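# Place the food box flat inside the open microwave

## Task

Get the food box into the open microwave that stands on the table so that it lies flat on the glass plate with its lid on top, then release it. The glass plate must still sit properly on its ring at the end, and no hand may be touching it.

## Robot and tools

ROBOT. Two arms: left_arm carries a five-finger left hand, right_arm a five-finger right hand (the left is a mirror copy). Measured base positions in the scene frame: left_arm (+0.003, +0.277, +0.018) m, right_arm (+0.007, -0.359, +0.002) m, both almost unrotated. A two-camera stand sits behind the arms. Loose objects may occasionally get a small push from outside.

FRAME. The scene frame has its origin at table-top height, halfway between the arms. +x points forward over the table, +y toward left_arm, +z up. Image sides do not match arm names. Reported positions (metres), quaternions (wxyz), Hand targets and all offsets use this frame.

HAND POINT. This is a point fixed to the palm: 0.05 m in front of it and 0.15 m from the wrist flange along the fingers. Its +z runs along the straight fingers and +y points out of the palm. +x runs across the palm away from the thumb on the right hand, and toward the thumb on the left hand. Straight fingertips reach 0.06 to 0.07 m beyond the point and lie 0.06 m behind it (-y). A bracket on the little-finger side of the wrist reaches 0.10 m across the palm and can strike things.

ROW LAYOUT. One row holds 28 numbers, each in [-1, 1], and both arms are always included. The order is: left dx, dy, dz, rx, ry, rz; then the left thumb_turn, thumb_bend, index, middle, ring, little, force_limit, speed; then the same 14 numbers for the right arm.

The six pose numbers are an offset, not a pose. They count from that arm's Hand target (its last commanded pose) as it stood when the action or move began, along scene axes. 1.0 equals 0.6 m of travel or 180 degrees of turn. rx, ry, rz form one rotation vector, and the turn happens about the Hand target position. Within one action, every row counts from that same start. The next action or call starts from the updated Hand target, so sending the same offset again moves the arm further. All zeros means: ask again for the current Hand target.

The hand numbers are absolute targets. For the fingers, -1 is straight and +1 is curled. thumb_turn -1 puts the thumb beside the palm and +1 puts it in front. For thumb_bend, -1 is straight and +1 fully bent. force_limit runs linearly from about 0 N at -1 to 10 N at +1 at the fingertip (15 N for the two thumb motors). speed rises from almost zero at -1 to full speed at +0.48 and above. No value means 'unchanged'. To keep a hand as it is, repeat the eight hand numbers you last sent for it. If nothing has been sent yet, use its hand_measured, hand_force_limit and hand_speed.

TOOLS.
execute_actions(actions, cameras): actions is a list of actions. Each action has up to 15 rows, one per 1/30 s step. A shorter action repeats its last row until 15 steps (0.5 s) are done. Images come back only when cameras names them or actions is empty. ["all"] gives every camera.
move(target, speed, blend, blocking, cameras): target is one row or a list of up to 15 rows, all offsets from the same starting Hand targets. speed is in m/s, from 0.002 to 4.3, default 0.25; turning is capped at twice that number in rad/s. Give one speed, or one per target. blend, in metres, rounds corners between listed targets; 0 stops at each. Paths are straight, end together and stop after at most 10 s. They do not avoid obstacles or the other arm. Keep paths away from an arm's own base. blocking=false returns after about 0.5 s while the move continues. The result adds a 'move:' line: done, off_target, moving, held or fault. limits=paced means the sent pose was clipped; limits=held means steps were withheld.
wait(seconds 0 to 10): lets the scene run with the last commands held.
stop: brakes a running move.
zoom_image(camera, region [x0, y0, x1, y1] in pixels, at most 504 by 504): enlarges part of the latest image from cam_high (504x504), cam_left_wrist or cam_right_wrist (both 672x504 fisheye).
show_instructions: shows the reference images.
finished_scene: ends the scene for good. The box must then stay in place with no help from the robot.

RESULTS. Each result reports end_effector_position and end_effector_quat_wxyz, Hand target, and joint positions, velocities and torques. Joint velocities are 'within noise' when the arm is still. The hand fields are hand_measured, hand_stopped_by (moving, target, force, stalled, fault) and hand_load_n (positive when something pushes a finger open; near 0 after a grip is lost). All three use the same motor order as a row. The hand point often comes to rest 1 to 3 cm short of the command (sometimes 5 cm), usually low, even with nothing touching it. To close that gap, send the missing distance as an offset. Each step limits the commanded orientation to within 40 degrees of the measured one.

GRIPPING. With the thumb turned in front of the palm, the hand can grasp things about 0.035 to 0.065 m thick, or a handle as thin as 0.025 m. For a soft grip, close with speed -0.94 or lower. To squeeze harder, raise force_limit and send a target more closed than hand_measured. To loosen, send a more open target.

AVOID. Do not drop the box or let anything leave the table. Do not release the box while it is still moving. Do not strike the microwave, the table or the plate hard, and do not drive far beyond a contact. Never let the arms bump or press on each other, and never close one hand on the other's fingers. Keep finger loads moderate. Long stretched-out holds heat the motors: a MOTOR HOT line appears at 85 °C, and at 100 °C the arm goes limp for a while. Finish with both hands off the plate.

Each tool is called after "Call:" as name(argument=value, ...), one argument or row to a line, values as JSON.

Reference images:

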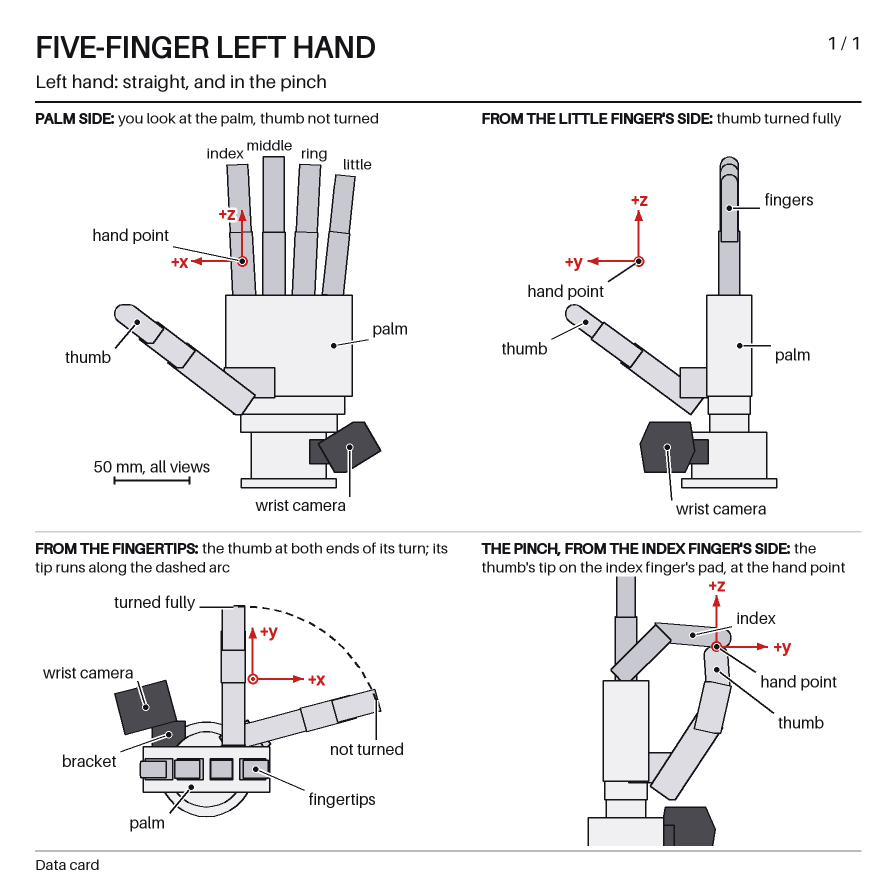

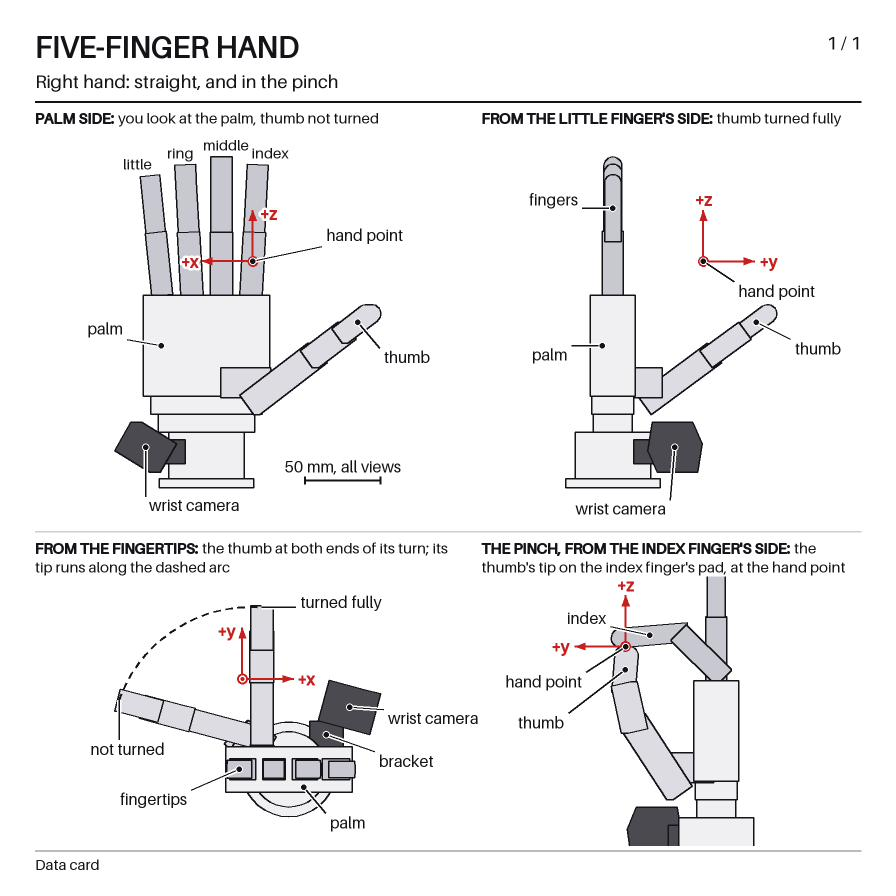

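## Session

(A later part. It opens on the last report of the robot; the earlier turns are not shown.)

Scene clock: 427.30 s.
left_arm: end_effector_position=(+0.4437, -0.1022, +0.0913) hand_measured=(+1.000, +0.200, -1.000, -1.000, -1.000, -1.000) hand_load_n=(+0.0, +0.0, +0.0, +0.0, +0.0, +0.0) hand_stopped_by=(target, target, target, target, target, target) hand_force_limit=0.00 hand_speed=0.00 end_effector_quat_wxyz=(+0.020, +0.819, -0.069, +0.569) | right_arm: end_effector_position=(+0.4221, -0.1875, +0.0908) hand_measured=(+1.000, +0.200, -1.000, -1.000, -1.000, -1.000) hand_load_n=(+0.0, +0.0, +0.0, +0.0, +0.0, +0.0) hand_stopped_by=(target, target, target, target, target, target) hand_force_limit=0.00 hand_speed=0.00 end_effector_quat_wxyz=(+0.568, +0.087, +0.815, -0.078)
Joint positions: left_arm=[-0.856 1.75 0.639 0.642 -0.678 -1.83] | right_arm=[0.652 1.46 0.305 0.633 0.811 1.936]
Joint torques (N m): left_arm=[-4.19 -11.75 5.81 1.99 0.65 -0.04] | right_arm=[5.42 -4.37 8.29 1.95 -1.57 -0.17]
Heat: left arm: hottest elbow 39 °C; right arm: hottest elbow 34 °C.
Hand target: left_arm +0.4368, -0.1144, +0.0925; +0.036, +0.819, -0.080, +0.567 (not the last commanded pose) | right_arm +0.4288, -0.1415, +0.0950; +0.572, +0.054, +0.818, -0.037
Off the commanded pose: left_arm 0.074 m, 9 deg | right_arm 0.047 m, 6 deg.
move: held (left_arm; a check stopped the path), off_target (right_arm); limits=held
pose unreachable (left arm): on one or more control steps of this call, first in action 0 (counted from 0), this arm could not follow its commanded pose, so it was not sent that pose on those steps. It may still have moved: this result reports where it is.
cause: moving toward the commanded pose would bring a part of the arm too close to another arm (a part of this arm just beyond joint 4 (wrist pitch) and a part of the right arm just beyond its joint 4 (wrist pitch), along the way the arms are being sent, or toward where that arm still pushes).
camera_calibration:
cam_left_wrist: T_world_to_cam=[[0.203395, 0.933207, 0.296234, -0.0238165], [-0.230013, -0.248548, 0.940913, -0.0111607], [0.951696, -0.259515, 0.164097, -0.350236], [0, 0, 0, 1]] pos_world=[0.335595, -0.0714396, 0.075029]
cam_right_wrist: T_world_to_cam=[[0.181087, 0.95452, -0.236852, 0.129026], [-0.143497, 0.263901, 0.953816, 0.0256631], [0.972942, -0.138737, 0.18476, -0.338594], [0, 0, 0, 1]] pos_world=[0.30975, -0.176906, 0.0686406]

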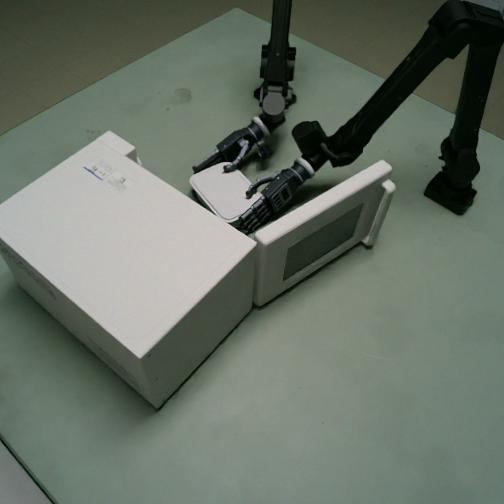

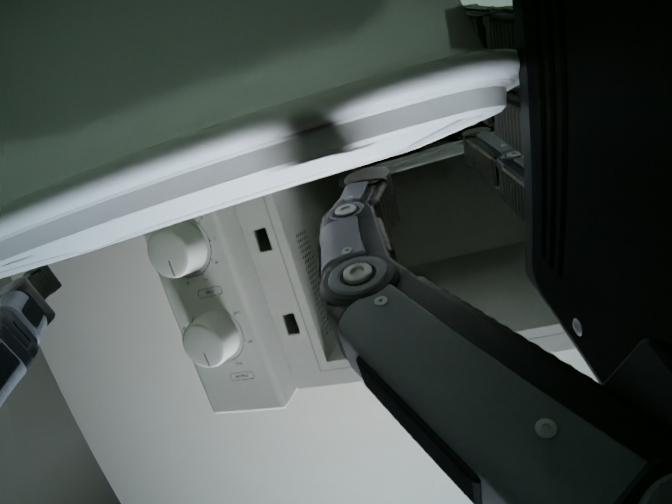

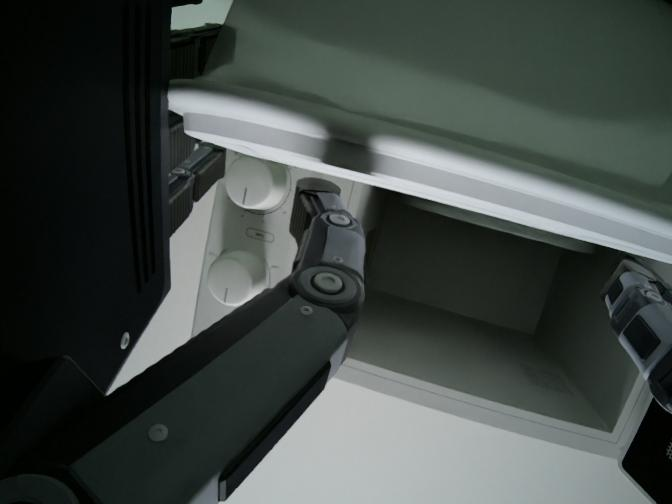

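Call:
zoom_image(
  camera="cam_right_wrist",
  region=[150, 0, 672, 300],
)

Call:
zoom_image(
  camera="cam_left_wrist",
  region=[200, 0, 620, 300],
)

Region (150, 0, 672, 300) is 522x300 pixels. A region can be at most 504 by 504 pixels.

Scaled by 1.200 from the camera's 672x504 image, which has a finer 960x720 frame.

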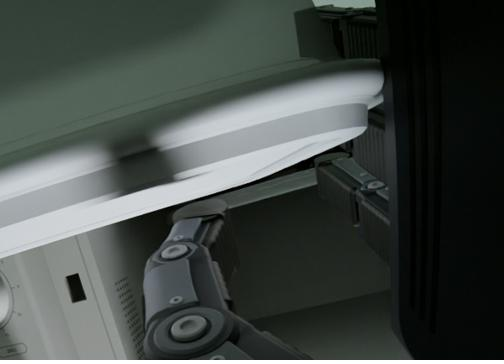

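Call:
move(
  target=[
    [0.0137,0.0657,0.0125,0,0,0,1,0.2,-1,-1,-1,-1,0,0,-0.0397,-0.1308,0.0083,0,0,0,1,0.2,-1,-1,-1,-1,0,0],
    [-0.003,0.0953,0.0625,-0.119,-0.0482,0.0068,1,0.2,-1,-1,-1,-1,0,0,-0.0447,-0.1425,0.0583,0.0862,-0.0798,-0.0326,1,0.2,-1,-1,-1,-1,0,0],
  ],
  speed=0.12,
  cameras=["all"],
)

Call:
zoom_image(
  camera="cam_high",
  region=[160, 70, 340, 250],
)

Scene clock: 523.97 s.
left_arm: end_effector_position=(+0.4317, -0.0642, +0.1330) hand_measured=(+1.000, +0.200, -1.000, -1.000, -1.000, -1.000) hand_load_n=(+0.0, +0.0, +0.0, +0.0, +0.0, +0.0) hand_stopped_by=(target, target, target, target, target, target) hand_force_limit=0.00 hand_speed=0.00 end_effector_quat_wxyz=(+0.176, +0.754, +0.026, +0.632) | right_arm: end_effector_position=(+0.4059, -0.2315, +0.1337) hand_measured=(+1.000, +0.200, -1.000, -1.000, -1.000, -1.000) hand_load_n=(-0.5, +0.0, +0.0, +0.0, +0.0, +0.0) hand_stopped_by=(target, target, target, target, target, target) hand_force_limit=0.00 hand_speed=0.00 end_effector_quat_wxyz=(+0.656, +0.179, +0.732, +0.045)
Joint positions: left_arm=[-0.79 1.835 0.502 1.169 -0.544 -1.962] | right_arm=[0.545 1.638 0.166 1.295 0.697 1.993]
Joint torques (N m): left_arm=[-1.9 -10.17 3.71 2.82 -0.04 -0.13] | right_arm=[2.32 -5.36 2.13 2.48 0.25 -0.03]
Heat: left arm: hottest elbow 36 °C; right arm: hottest elbow 34 °C.
Hand target: left_arm +0.4350, -0.0572, +0.1301; +0.175, +0.754, +0.033, +0.632 | right_arm +0.4020, -0.2269, +0.1300; +0.654, +0.176, +0.734, +0.051
Off the commanded pose: left_arm 0.008 m, 1 deg | right_arm 0.007 m, 1 deg.
move: done
camera_calibration:
cam_left_wrist: T_world_to_cam=[[0.211991, 0.976583, -0.036676, -0.0257829], [-0.375587, 0.116062, 0.919491, 0.0453844], [0.902216, -0.181149, 0.391396, -0.33965], [0, 0, 0, 1]] pos_world=[0.328949, -0.0416154, 0.0902611]
cam_right_wrist: T_world_to_cam=[[0.21296, 0.972946, 0.0895827, 0.131767], [-0.402834, 0.00390112, 0.915265, 0.0444032], [0.890153, -0.231002, 0.392766, -0.352444], [0, 0, 0, 1]] pos_world=[0.303555, -0.209791, 0.0859831]

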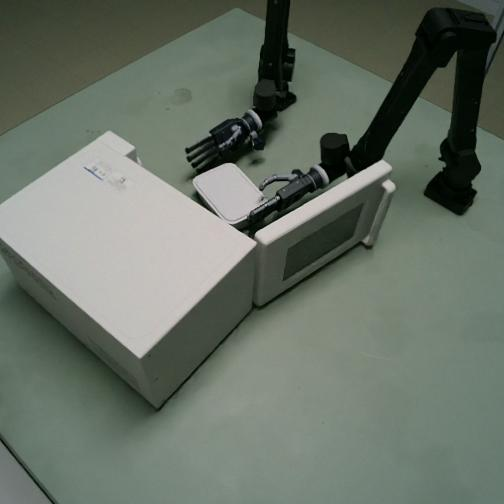

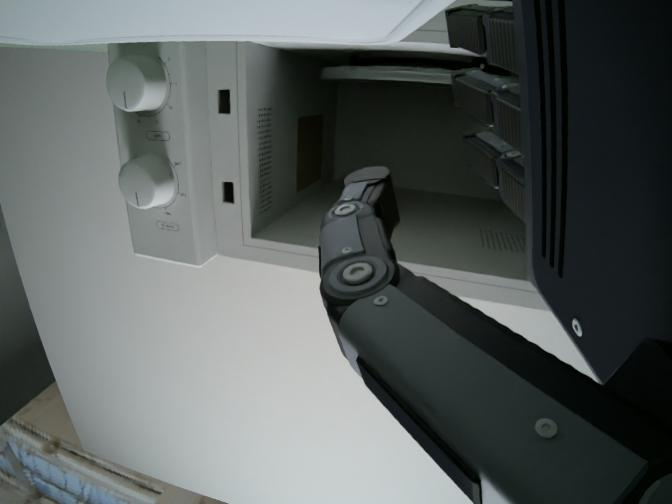

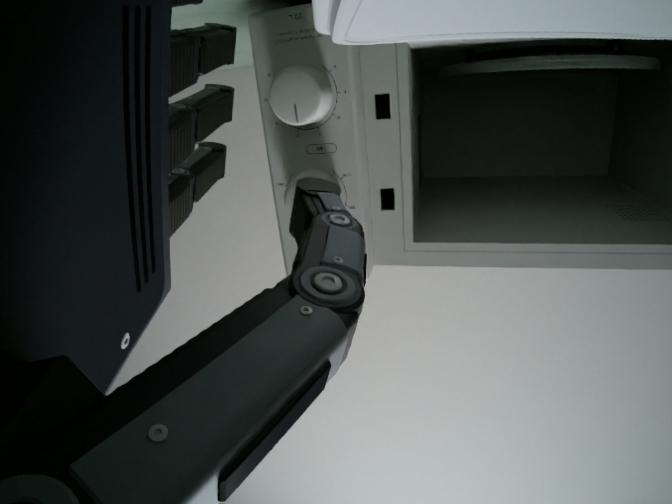

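Scaled by 2.800 from the camera's 504x504 image, which has a finer 720x720 frame.

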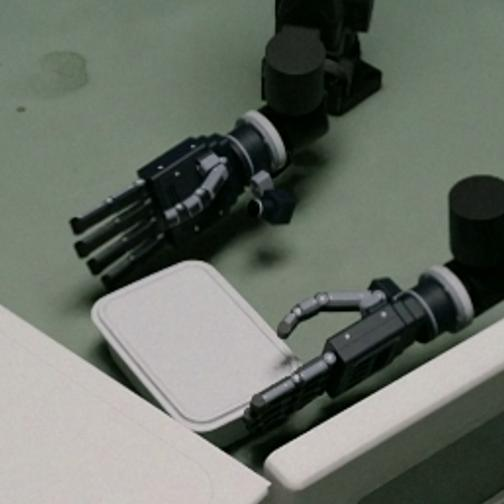

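Call:
move(
  target=[
    [0,0,-0.042,0,0,0,1,0.2,-1,-1,-1,-1,0,0,0,0,-0.042,0,0,0,1,0.2,-1,-1,-1,-1,0,0],
  ],
  speed=0.1,
  cameras=["all"],
)

Call:
zoom_image(
  camera="cam_high",
  region=[160, 70, 340, 250],
)

Scene clock: 539.90 s.
left_arm: end_effector_position=(+0.4290, -0.0615, +0.1030) hand_measured=(+1.000, +0.200, -1.000, -1.000, -1.000, -1.000) hand_load_n=(-0.5, +0.0, +0.0, +0.0, +0.0, +0.0) hand_stopped_by=(target, target, target, target, target, target) hand_force_limit=0.00 hand_speed=0.00 end_effector_quat_wxyz=(+0.173, +0.758, +0.024, +0.628) | right_arm: end_effector_position=(+0.4026, -0.2335, +0.1063) hand_measured=(+1.000, +0.200, -1.000, -1.000, -1.000, -1.000) hand_load_n=(+0.0, +0.0, +0.0, +0.0, +0.0, +0.0) hand_stopped_by=(target, target, target, target, target, target) hand_force_limit=0.00 hand_speed=0.00 end_effector_quat_wxyz=(+0.653, +0.179, +0.734, +0.044)
Joint positions: left_arm=[-0.79 1.94 0.502 1.262 -0.544 -1.963] | right_arm=[0.546 1.831 0.166 1.478 0.697 1.998]
Joint torques (N m): left_arm=[-2.02 -10.64 3.77 2.82 -0.05 -0.13] | right_arm=[2.26 -6.24 1.51 2.48 0.23 -0.08]
Heat: left arm: hottest elbow 36 °C; right arm: hottest elbow 33 °C.
Hand target: left_arm +0.4350, -0.0572, +0.1048; +0.175, +0.754, +0.033, +0.632 | right_arm +0.4020, -0.2270, +0.1049; +0.654, +0.176, +0.734, +0.051
Off the commanded pose: left_arm 0.008 m, 1 deg | right_arm 0.007 m, 1 deg.
move: done
camera_calibration:
cam_left_wrist: T_world_to_cam=[[0.211462, 0.976902, -0.0307688, -0.0293885], [-0.367024, 0.108545, 0.923857, 0.0670722], [0.905857, -0.184067, 0.3815, -0.32568], [0, 0, 0, 1]] pos_world=[0.325851, -0.0385177, 0.0613774]
cam_right_wrist: T_world_to_cam=[[0.214316, 0.972825, 0.0876329, 0.136455], [-0.395831, 0.00448037, 0.918312, 0.0651539], [0.892965, -0.231497, 0.386035, -0.339762], [0, 0, 0, 1]] pos_world=[0.299941, -0.211692, 0.0593704]

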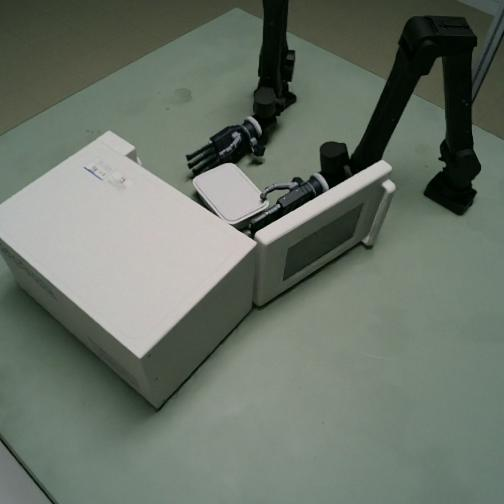

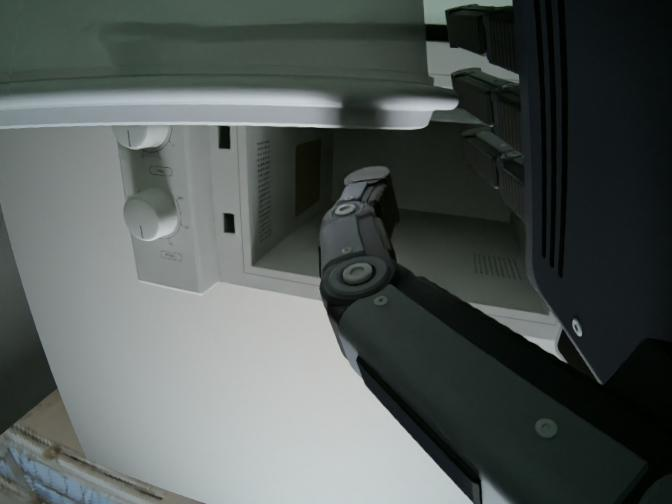

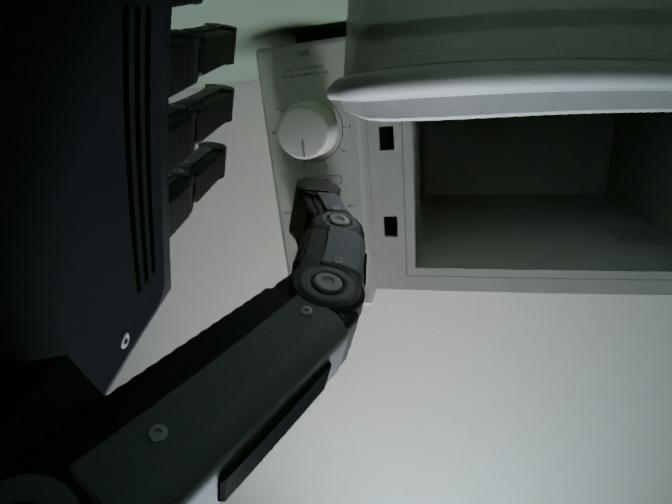

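Scaled by 2.800 from the camera's 504x504 image, which has a finer 720x720 frame.

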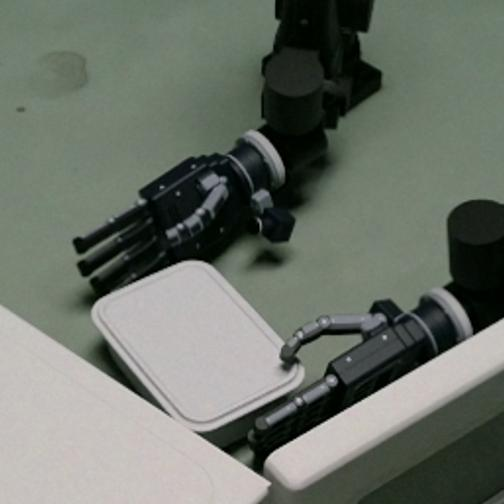

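Call:
move(
  target=[
    [0.0245,-0.0048,0.005,0,0,0,1,0.2,-1,-1,-1,-1,0,0,0.0132,-0.0025,0,0,0,0,1,0.2,-1,-1,-1,-1,0,0],
    [0.0093,-0.084,0.005,0,0,0,1,0.2,-1,-1,-1,-1,0,0,0.0308,0.0885,0,0,0,0,1,0.2,-1,-1,-1,-1,0,0],
  ],
  speed=0.1,
  cameras=["all"],
)

Call:
zoom_image(
  camera="cam_high",
  region=[160, 70, 340, 250],
)

Scene clock: 575.03 s.
left_arm: end_effector_position=(+0.4433, -0.0856, +0.1059) hand_measured=(+1.000, +0.200, -1.000, -1.000, -1.000, -1.000) hand_load_n=(+0.0, +0.0, +0.0, +0.0, +0.0, +0.0) hand_stopped_by=(target, target, target, target, target, target) hand_force_limit=0.00 hand_speed=0.00 end_effector_quat_wxyz=(+0.155, +0.756, +0.039, +0.634) | right_arm: end_effector_position=(+0.4175, -0.1946, +0.0999) hand_measured=(+1.000, +0.200, -1.000, -1.000, -1.000, -1.000) hand_load_n=(+0.0, +0.0, +0.0, +0.0, +0.0, +0.0) hand_stopped_by=(target, target, target, target, target, target) hand_force_limit=0.00 hand_speed=0.00 end_effector_quat_wxyz=(+0.652, +0.184, +0.735, +0.029)
Joint positions: left_arm=[-0.832 1.948 0.585 1.18 -0.633 -1.972] | right_arm=[0.665 1.831 0.264 1.343 0.842 2.029]
Joint torques (N m): left_arm=[-5.54 -11.16 6.35 1.76 0.26 -0.22] | right_arm=[3.43 -8.82 3.66 1.22 -0.28 -0.06]
Heat: left arm: hottest elbow 35 °C; right arm: hottest elbow 32 °C.
Hand target: left_arm +0.4405, -0.1076, +0.1079; +0.175, +0.754, +0.033, +0.632 | right_arm +0.4205, -0.1738, +0.1048; +0.654, +0.176, +0.734, +0.051
Off the commanded pose: left_arm 0.022 m, 2 deg | right_arm 0.022 m, 3 deg.
move: off_target (left_arm, right_arm)
camera_calibration:
cam_left_wrist: T_world_to_cam=[[0.165383, 0.985983, -0.0220559, 0.0115875], [-0.376184, 0.0837403, 0.922753, 0.0742599], [0.911666, -0.14431, 0.38476, -0.343729], [0, 0, 0, 1]] pos_world=[0.339385, -0.0672473, 0.0639853]
cam_right_wrist: T_world_to_cam=[[0.241687, 0.967764, 0.070851, 0.0853447], [-0.387078, 0.0291979, 0.921584, 0.0776151], [0.889808, -0.25016, 0.381657, -0.343397], [0, 0, 0, 1]] pos_world=[0.314973, -0.170764, 0.0534843]

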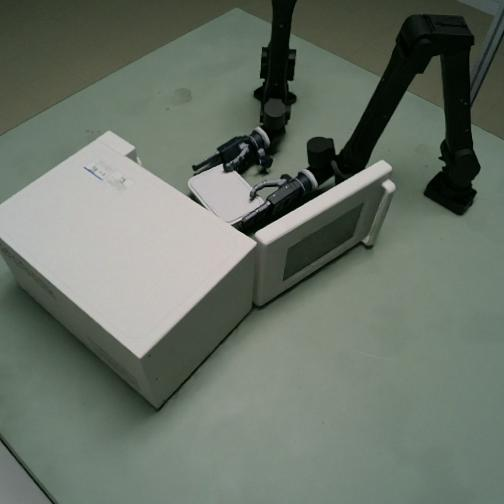

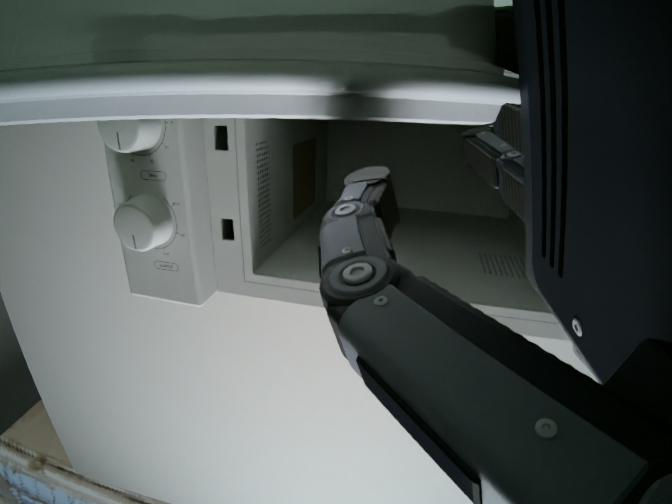

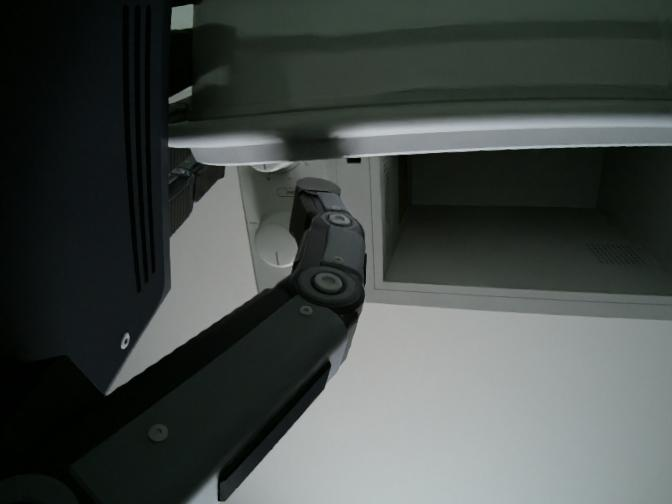

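Scaled by 2.800 from the camera's 504x504 image, which has a finer 720x720 frame.

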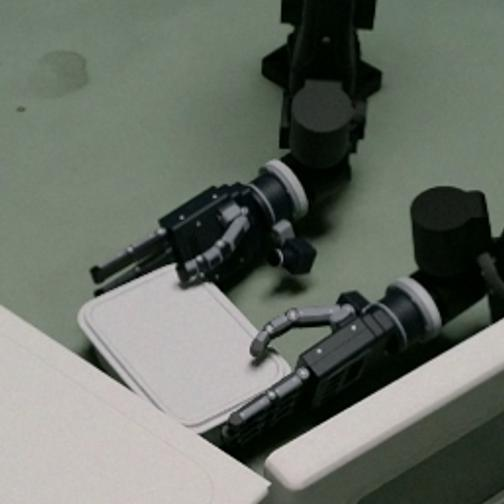

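Call:
move(
  target=[
    [0,0,0,0,0,0,1,0.2,-1,-1,-0.75,-0.75,-0.3,-0.85,0,0,0,0,0,0,1,0.2,-1,-1,-0.75,-0.75,-0.3,-0.85],
  ],
  speed=0.1,
  cameras=["all"],
)

Call:
zoom_image(
  camera="cam_right_wrist",
  region=[150, 0, 450, 225],
)

Call:
zoom_image(
  camera="cam_left_wrist",
  region=[250, 0, 550, 225],
)

Scene clock: 587.50 s.
left_arm: end_effector_position=(+0.4440, -0.0839, +0.1045) hand_measured=(+1.000, +0.200, -1.000, -1.000, -0.864, -0.918) hand_load_n=(+0.0, +0.0, +0.0, +0.0, +5.0, +0.0) hand_stopped_by=(target, target, target, target, force, force) hand_force_limit=-0.30 hand_speed=-0.85 end_effector_quat_wxyz=(+0.152, +0.757, +0.042, +0.634) | right_arm: end_effector_position=(+0.4175, -0.1956, +0.0991) hand_measured=(+1.000, +0.200, -1.000, -1.000, -0.932, -0.960) hand_load_n=(-0.5, +0.0, +0.5, +0.0, +3.5, -0.5) hand_stopped_by=(target, target, target, target, force, force) hand_force_limit=-0.30 hand_speed=-0.85 end_effector_quat_wxyz=(+0.652, +0.185, +0.735, +0.026)
Joint positions: left_arm=[-0.832 1.95 0.585 1.177 -0.642 -1.975] | right_arm=[0.665 1.831 0.264 1.339 0.847 2.029]
Joint torques (N m): left_arm=[-5.6 -11.58 6.32 1.8 0.54 -0.18] | right_arm=[3.49 -8.82 3.63 1.33 -0.48 -0.04]
Heat: left arm: hottest elbow 36 °C; right arm: hottest shoulder 32 °C.
Hand target: left_arm +0.4405, -0.1076, +0.1078; +0.175, +0.754, +0.033, +0.632 | right_arm +0.4205, -0.1738, +0.1048; +0.654, +0.176, +0.734, +0.051
Off the commanded pose: left_arm 0.024 m, 3 deg | right_arm 0.023 m, 3 deg.
move: off_target (left_arm, right_arm)
camera_calibration:
cam_left_wrist: T_world_to_cam=[[0.156691, 0.987416, -0.0213688, 0.0136202], [-0.3746, 0.0794362, 0.923777, 0.0745478], [0.91385, -0.136743, 0.382333, -0.343582], [0, 0, 0, 1]] pos_world=[0.339774, -0.0663531, 0.0627884]
cam_right_wrist: T_world_to_cam=[[0.246625, 0.966749, 0.0676159, 0.0844185], [-0.384869, 0.0336719, 0.922357, 0.0781171], [0.889411, -0.253499, 0.380377, -0.343727], [0, 0, 0, 1]] pos_world=[0.31496, -0.171377, 0.052986]

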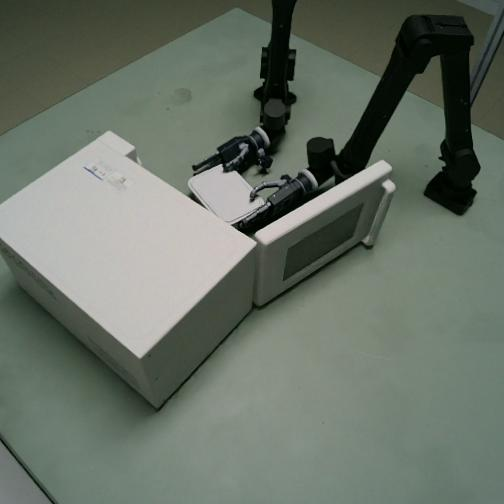

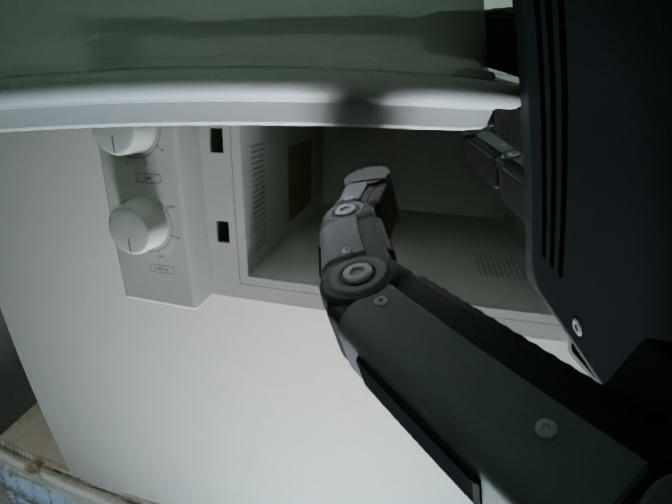

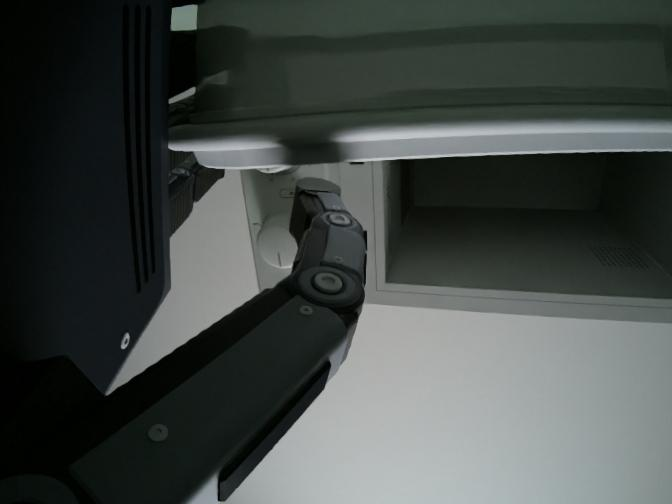

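Scaled by 1.680 from the camera's 672x504 image, which has a finer 960x720 frame.

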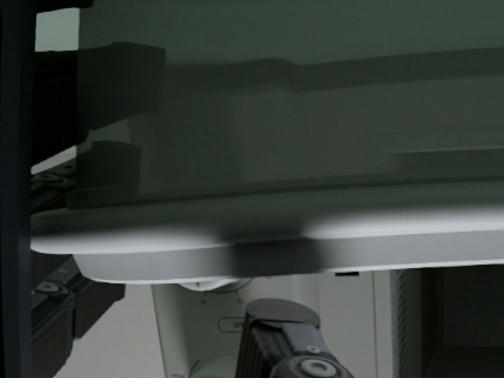

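Scaled by 1.680 from the camera's 672x504 image, which has a finer 960x720 frame.

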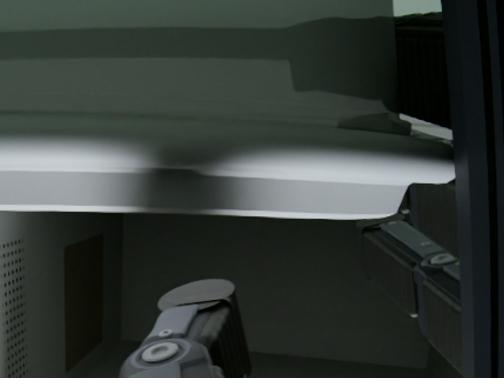

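Call:
move(
  target=[
    [-0.0025,-0.0131,0,0,0,0,1,0.2,-1,-1,-0.75,-0.75,-0.3,-0.85,0.0025,0.0131,0,0,0,0,1,0.2,-1,-1,-0.75,-0.75,-0.3,-0.85],
    [-0.0025,-0.0131,0.05,0,0,0,1,0.2,-1,-1,-0.75,-0.75,-0.3,-0.85,0.0025,0.0131,0.05,0,0,0,1,0.2,-1,-1,-0.75,-0.75,-0.3,-0.85],
  ],
  speed=0.06,
  cameras=["all"],
)

Call:
zoom_image(
  camera="cam_high",
  region=[160, 70, 340, 250],
)

Scene clock: 605.00 s.
left_arm: end_effector_position=(+0.4474, -0.0867, +0.1197) hand_measured=(+1.000, +0.200, -1.000, -1.000, -0.864, -0.918) hand_load_n=(+0.0, +0.0, +0.0, +0.0, +4.0, +0.0) hand_stopped_by=(target, target, target, target, force, force) hand_force_limit=-0.30 hand_speed=-0.85 end_effector_quat_wxyz=(+0.140, +0.763, +0.044, +0.629) | right_arm: end_effector_position=(+0.4206, -0.1923, +0.1202) hand_measured=(+1.000, +0.200, -1.000, -1.000, -0.934, -0.960) hand_load_n=(+0.0, +0.0, +0.0, +0.0, +5.0, +0.0) hand_stopped_by=(target, target, target, target, force, force) hand_force_limit=-0.30 hand_speed=-0.85 end_effector_quat_wxyz=(+0.648, +0.184, +0.739, +0.011)
Joint positions: left_arm=[-0.838 1.877 0.593 1.069 -0.662 -1.981] | right_arm=[0.677 1.677 0.273 1.15 0.876 2.029]
Joint torques (N m): left_arm=[-6.18 -13.68 6.6 2.04 0.7 -0.13] | right_arm=[3.9 -9.93 4.79 1.63 -0.86 0.01]
Heat: left arm: hottest elbow 36 °C; right arm: hottest shoulder 32 °C.
Hand target: left_arm +0.4390, -0.1154, +0.1379; +0.175, +0.754, +0.033, +0.632 | right_arm +0.4220, -0.1661, +0.1347; +0.654, +0.176, +0.734, +0.051
Off the commanded pose: left_arm 0.035 m, 4 deg | right_arm 0.030 m, 5 deg.
move: off_target (left_arm, right_arm)
camera_calibration:
cam_left_wrist: T_world_to_cam=[[0.141668, 0.989894, -0.00637637, 0.0212841], [-0.360658, 0.0576117, 0.930917, 0.0529755], [0.921876, -0.129581, 0.365175, -0.353809], [0, 0, 0, 1]] pos_world=[0.342259, -0.0699679, 0.0800222]
cam_right_wrist: T_world_to_cam=[[0.262469, 0.963972, 0.0432106, 0.0747708], [-0.36934, 0.0589914, 0.92742, 0.0575666], [0.891458, -0.259379, 0.371517, -0.35455], [0, 0, 0, 1]] pos_world=[0.317703, -0.167436, 0.0751021]

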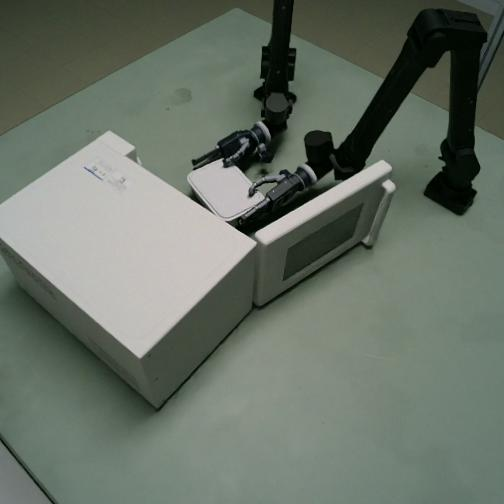

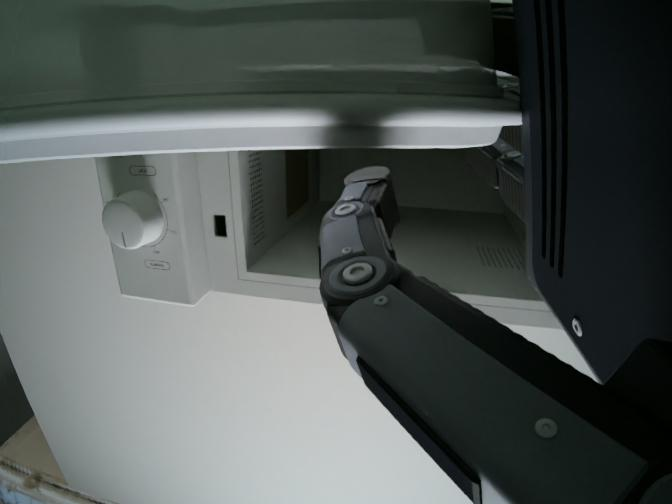

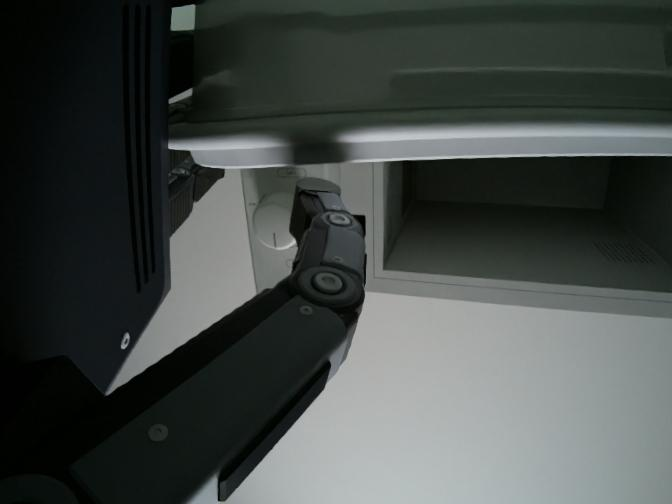

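Scaled by 2.800 from the camera's 504x504 image, which has a finer 720x720 frame.

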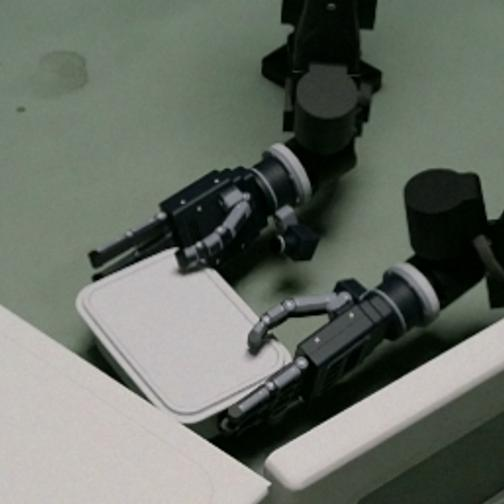

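Call:
move(
  target=[
    [0,0,0.05,0,0,0,1,0.2,-1,-1,-0.75,-0.75,-0.3,-0.85,0,0,0.05,0,0,0,1,0.2,-1,-1,-0.75,-0.75,-0.3,-0.85],
  ],
  speed=0.06,
  cameras=["all"],
)

Call:
zoom_image(
  camera="cam_high",
  region=[160, 70, 340, 250],
)

Scene clock: 615.13 s.
left_arm: end_effector_position=(+0.4480, -0.0879, +0.1481) hand_measured=(+1.000, +0.200, -1.000, -1.000, -0.864, -0.918) hand_load_n=(+0.0, +0.0, +0.0, +0.5, +1.5, +0.5) hand_stopped_by=(target, target, target, target, force, force) hand_force_limit=-0.30 hand_speed=-0.85 end_effector_quat_wxyz=(+0.141, +0.764, +0.043, +0.629) | right_arm: end_effector_position=(+0.4197, -0.1930, +0.1478) hand_measured=(+1.000, +0.200, -1.000, -1.000, -0.934, -0.960) hand_load_n=(+0.0, +0.0, +0.0, -0.5, +4.5, +0.0) hand_stopped_by=(target, target, target, target, force, force) hand_force_limit=-0.30 hand_speed=-0.85 end_effector_quat_wxyz=(+0.647, +0.184, +0.740, +0.011)
Joint positions: left_arm=[-0.838 1.777 0.593 0.967 -0.66 -1.982] | right_arm=[0.677 1.511 0.273 0.982 0.876 2.029]
Joint torques (N m): left_arm=[-6.12 -13.39 7.21 2.03 0.62 -0.09] | right_arm=[3.96 -8.35 6.41 1.59 -0.87 0.02]
Heat: left arm: hottest elbow 36 °C; right arm: hottest shoulder 32 °C.
Hand target: left_arm +0.4390, -0.1154, +0.1678; +0.175, +0.754, +0.033, +0.632 | right_arm +0.4219, -0.1661, +0.1647; +0.654, +0.176, +0.734, +0.051
Off the commanded pose: left_arm 0.035 m, 4 deg | right_arm 0.032 m, 5 deg.
move: off_target (left_arm, right_arm)
camera_calibration:
cam_left_wrist: T_world_to_cam=[[0.143728, 0.989593, -0.00694933, 0.0217032], [-0.359034, 0.0586871, 0.931478, 0.0261776], [0.922191, -0.131384, 0.363733, -0.364982], [0, 0, 0, 1]] pos_world=[0.342862, -0.0709665, 0.108523]
cam_right_wrist: T_world_to_cam=[[0.262571, 0.964038, 0.0410851, 0.0748042], [-0.36743, 0.0605224, 0.92808, 0.0310457], [0.892218, -0.258782, 0.370107, -0.364187], [0, 0, 0, 1]] pos_world=[0.3167, -0.168238, 0.102902]

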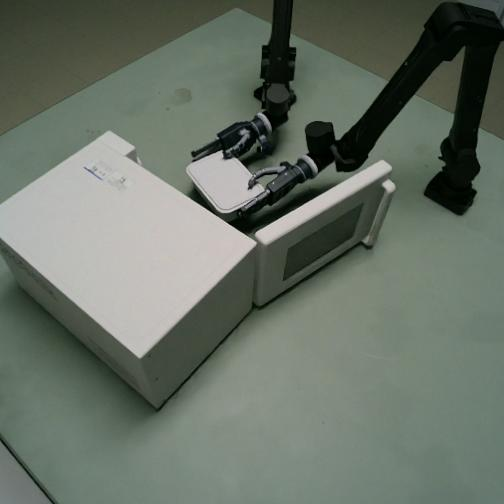

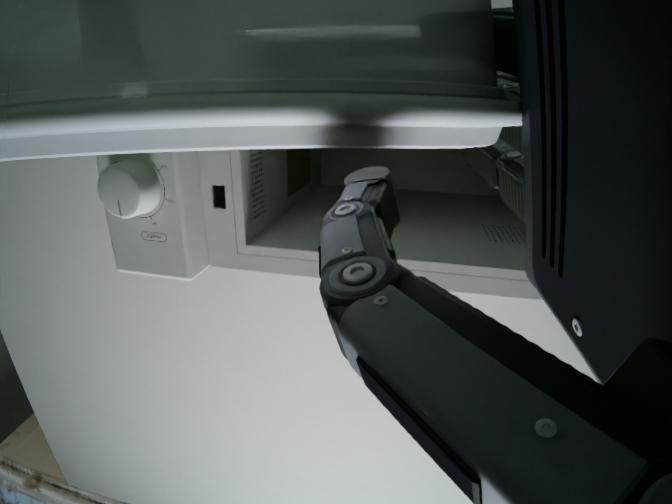

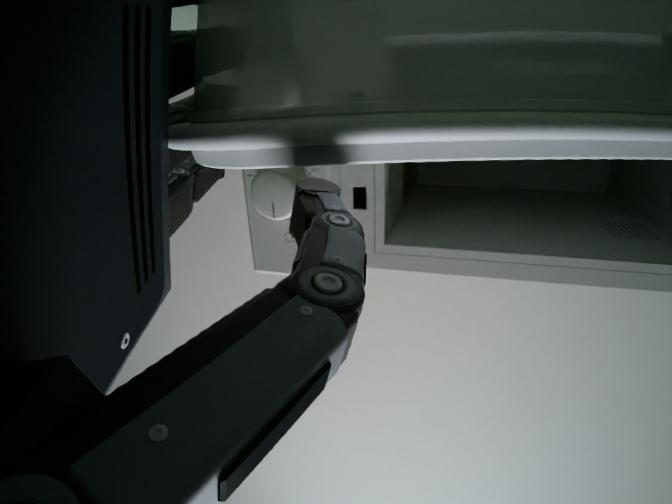

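Scaled by 2.800 from the camera's 504x504 image, which has a finer 720x720 frame.

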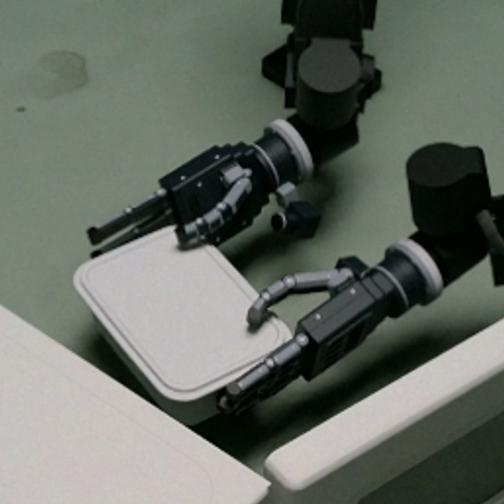

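Call:
move(
  target=[
    [0,0,0.0667,0,0,0,1,0.2,-1,-1,-0.75,-0.75,-0.3,-0.85,0,0,0.0667,0,0,0,1,0.2,-1,-1,-0.75,-0.75,-0.3,-0.85],
    [0.1022,0.0928,0.0667,0,0,0.0611,1,0.2,-1,-1,-0.75,-0.75,-0.3,-0.85,0.1188,0.089,0.0667,0,0,0.0611,1,0.2,-1,-1,-0.75,-0.75,-0.3,-0.85],
  ],
  speed=0.07,
  blend=0.01,
  cameras=["all"],
)

Call:
zoom_image(
  camera="cam_high",
  region=[160, 70, 340, 250],
)

Scene clock: 668.03 s.
left_arm: end_effector_position=(+0.4889, -0.0322, +0.1821) hand_measured=(+1.000, +0.200, -1.000, -1.000, -0.864, -0.918) hand_load_n=(+0.0, -0.5, +0.0, +0.0, +4.5, +1.0) hand_stopped_by=(target, target, target, target, force, force) hand_force_limit=-0.30 hand_speed=-0.85 end_effector_quat_wxyz=(+0.075, +0.761, +0.100, +0.636) | right_arm: end_effector_position=(+0.4801, -0.1396, +0.1804) hand_measured=(+1.000, +0.200, -1.000, -1.000, -0.934, -0.960) hand_load_n=(+0.0, +0.0, +0.0, +0.0, +6.5, +0.0) hand_stopped_by=(target, target, target, target, force, force) hand_force_limit=-0.30 hand_speed=-0.85 end_effector_quat_wxyz=(+0.632, +0.115, +0.763, +0.078)
Joint positions: left_arm=[-0.742 1.656 0.617 0.794 -0.738 -1.986] | right_arm=[0.585 1.477 0.451 0.796 0.588 1.972]
Joint torques (N m): left_arm=[-4.01 -10.29 11.33 2.11 0.75 -0.26] | right_arm=[2.37 -6.95 10.04 2.82 -1.32 -0.16]
Heat: left arm: hottest elbow 36 °C; right arm: hottest elbow 33 °C.
Hand target: left_arm +0.5004, -0.0597, +0.2078; +0.114, +0.747, +0.105, +0.646 | right_arm +0.4933, -0.1127, +0.2050; +0.646, +0.105, +0.747, +0.113
Off the commanded pose: left_arm 0.039 m, 5 deg | right_arm 0.039 m, 5 deg.
move: off_target (left_arm, right_arm)
camera_calibration:
cam_left_wrist: T_world_to_cam=[[-0.0284362, 0.999387, 0.0204275, 0.0405145], [-0.35477, -0.0291957, 0.934498, 0.000333377], [0.934521, 0.0193264, 0.355383, -0.407455], [0, 0, 0, 1]] pos_world=[0.382046, -0.0326052, 0.143664]
cam_right_wrist: T_world_to_cam=[[0.0689136, 0.996266, 0.0520184, 0.101546], [-0.346504, -0.024993, 0.937716, -0.00401764], [0.935514, -0.0826459, 0.343487, -0.407706], [0, 0, 0, 1]] pos_world=[0.373025, -0.134962, 0.138527]

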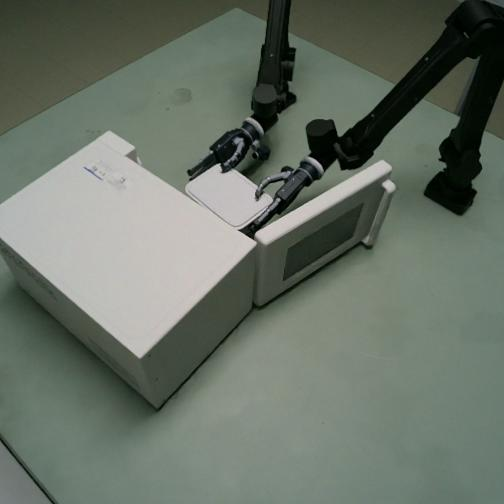

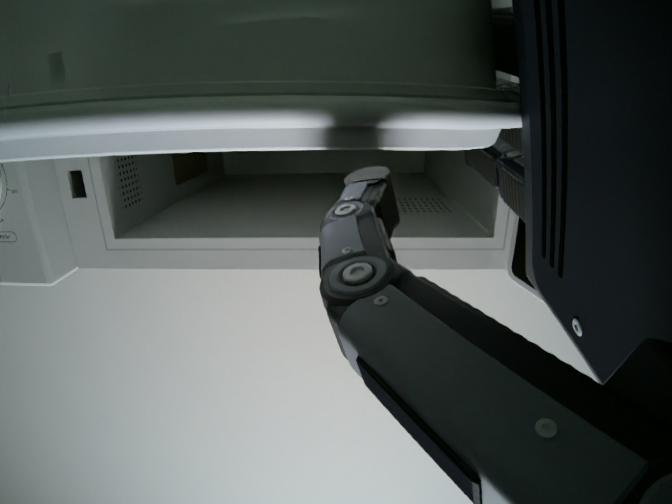

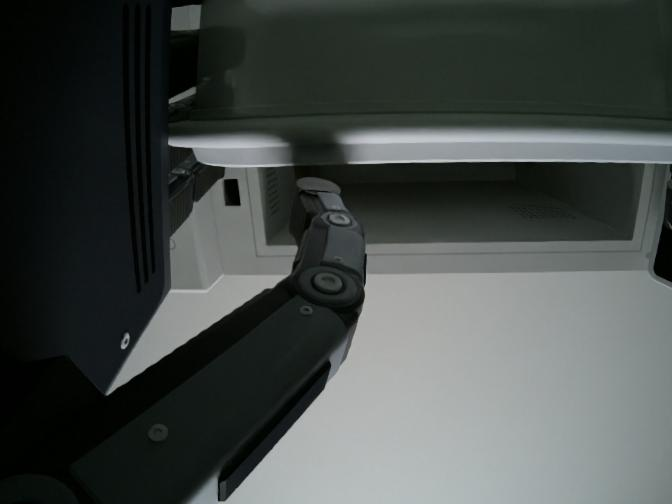

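Scaled by 2.800 from the camera's 504x504 image, which has a finer 720x720 frame.

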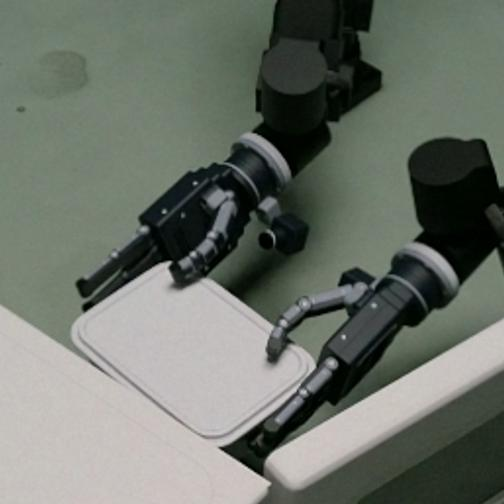

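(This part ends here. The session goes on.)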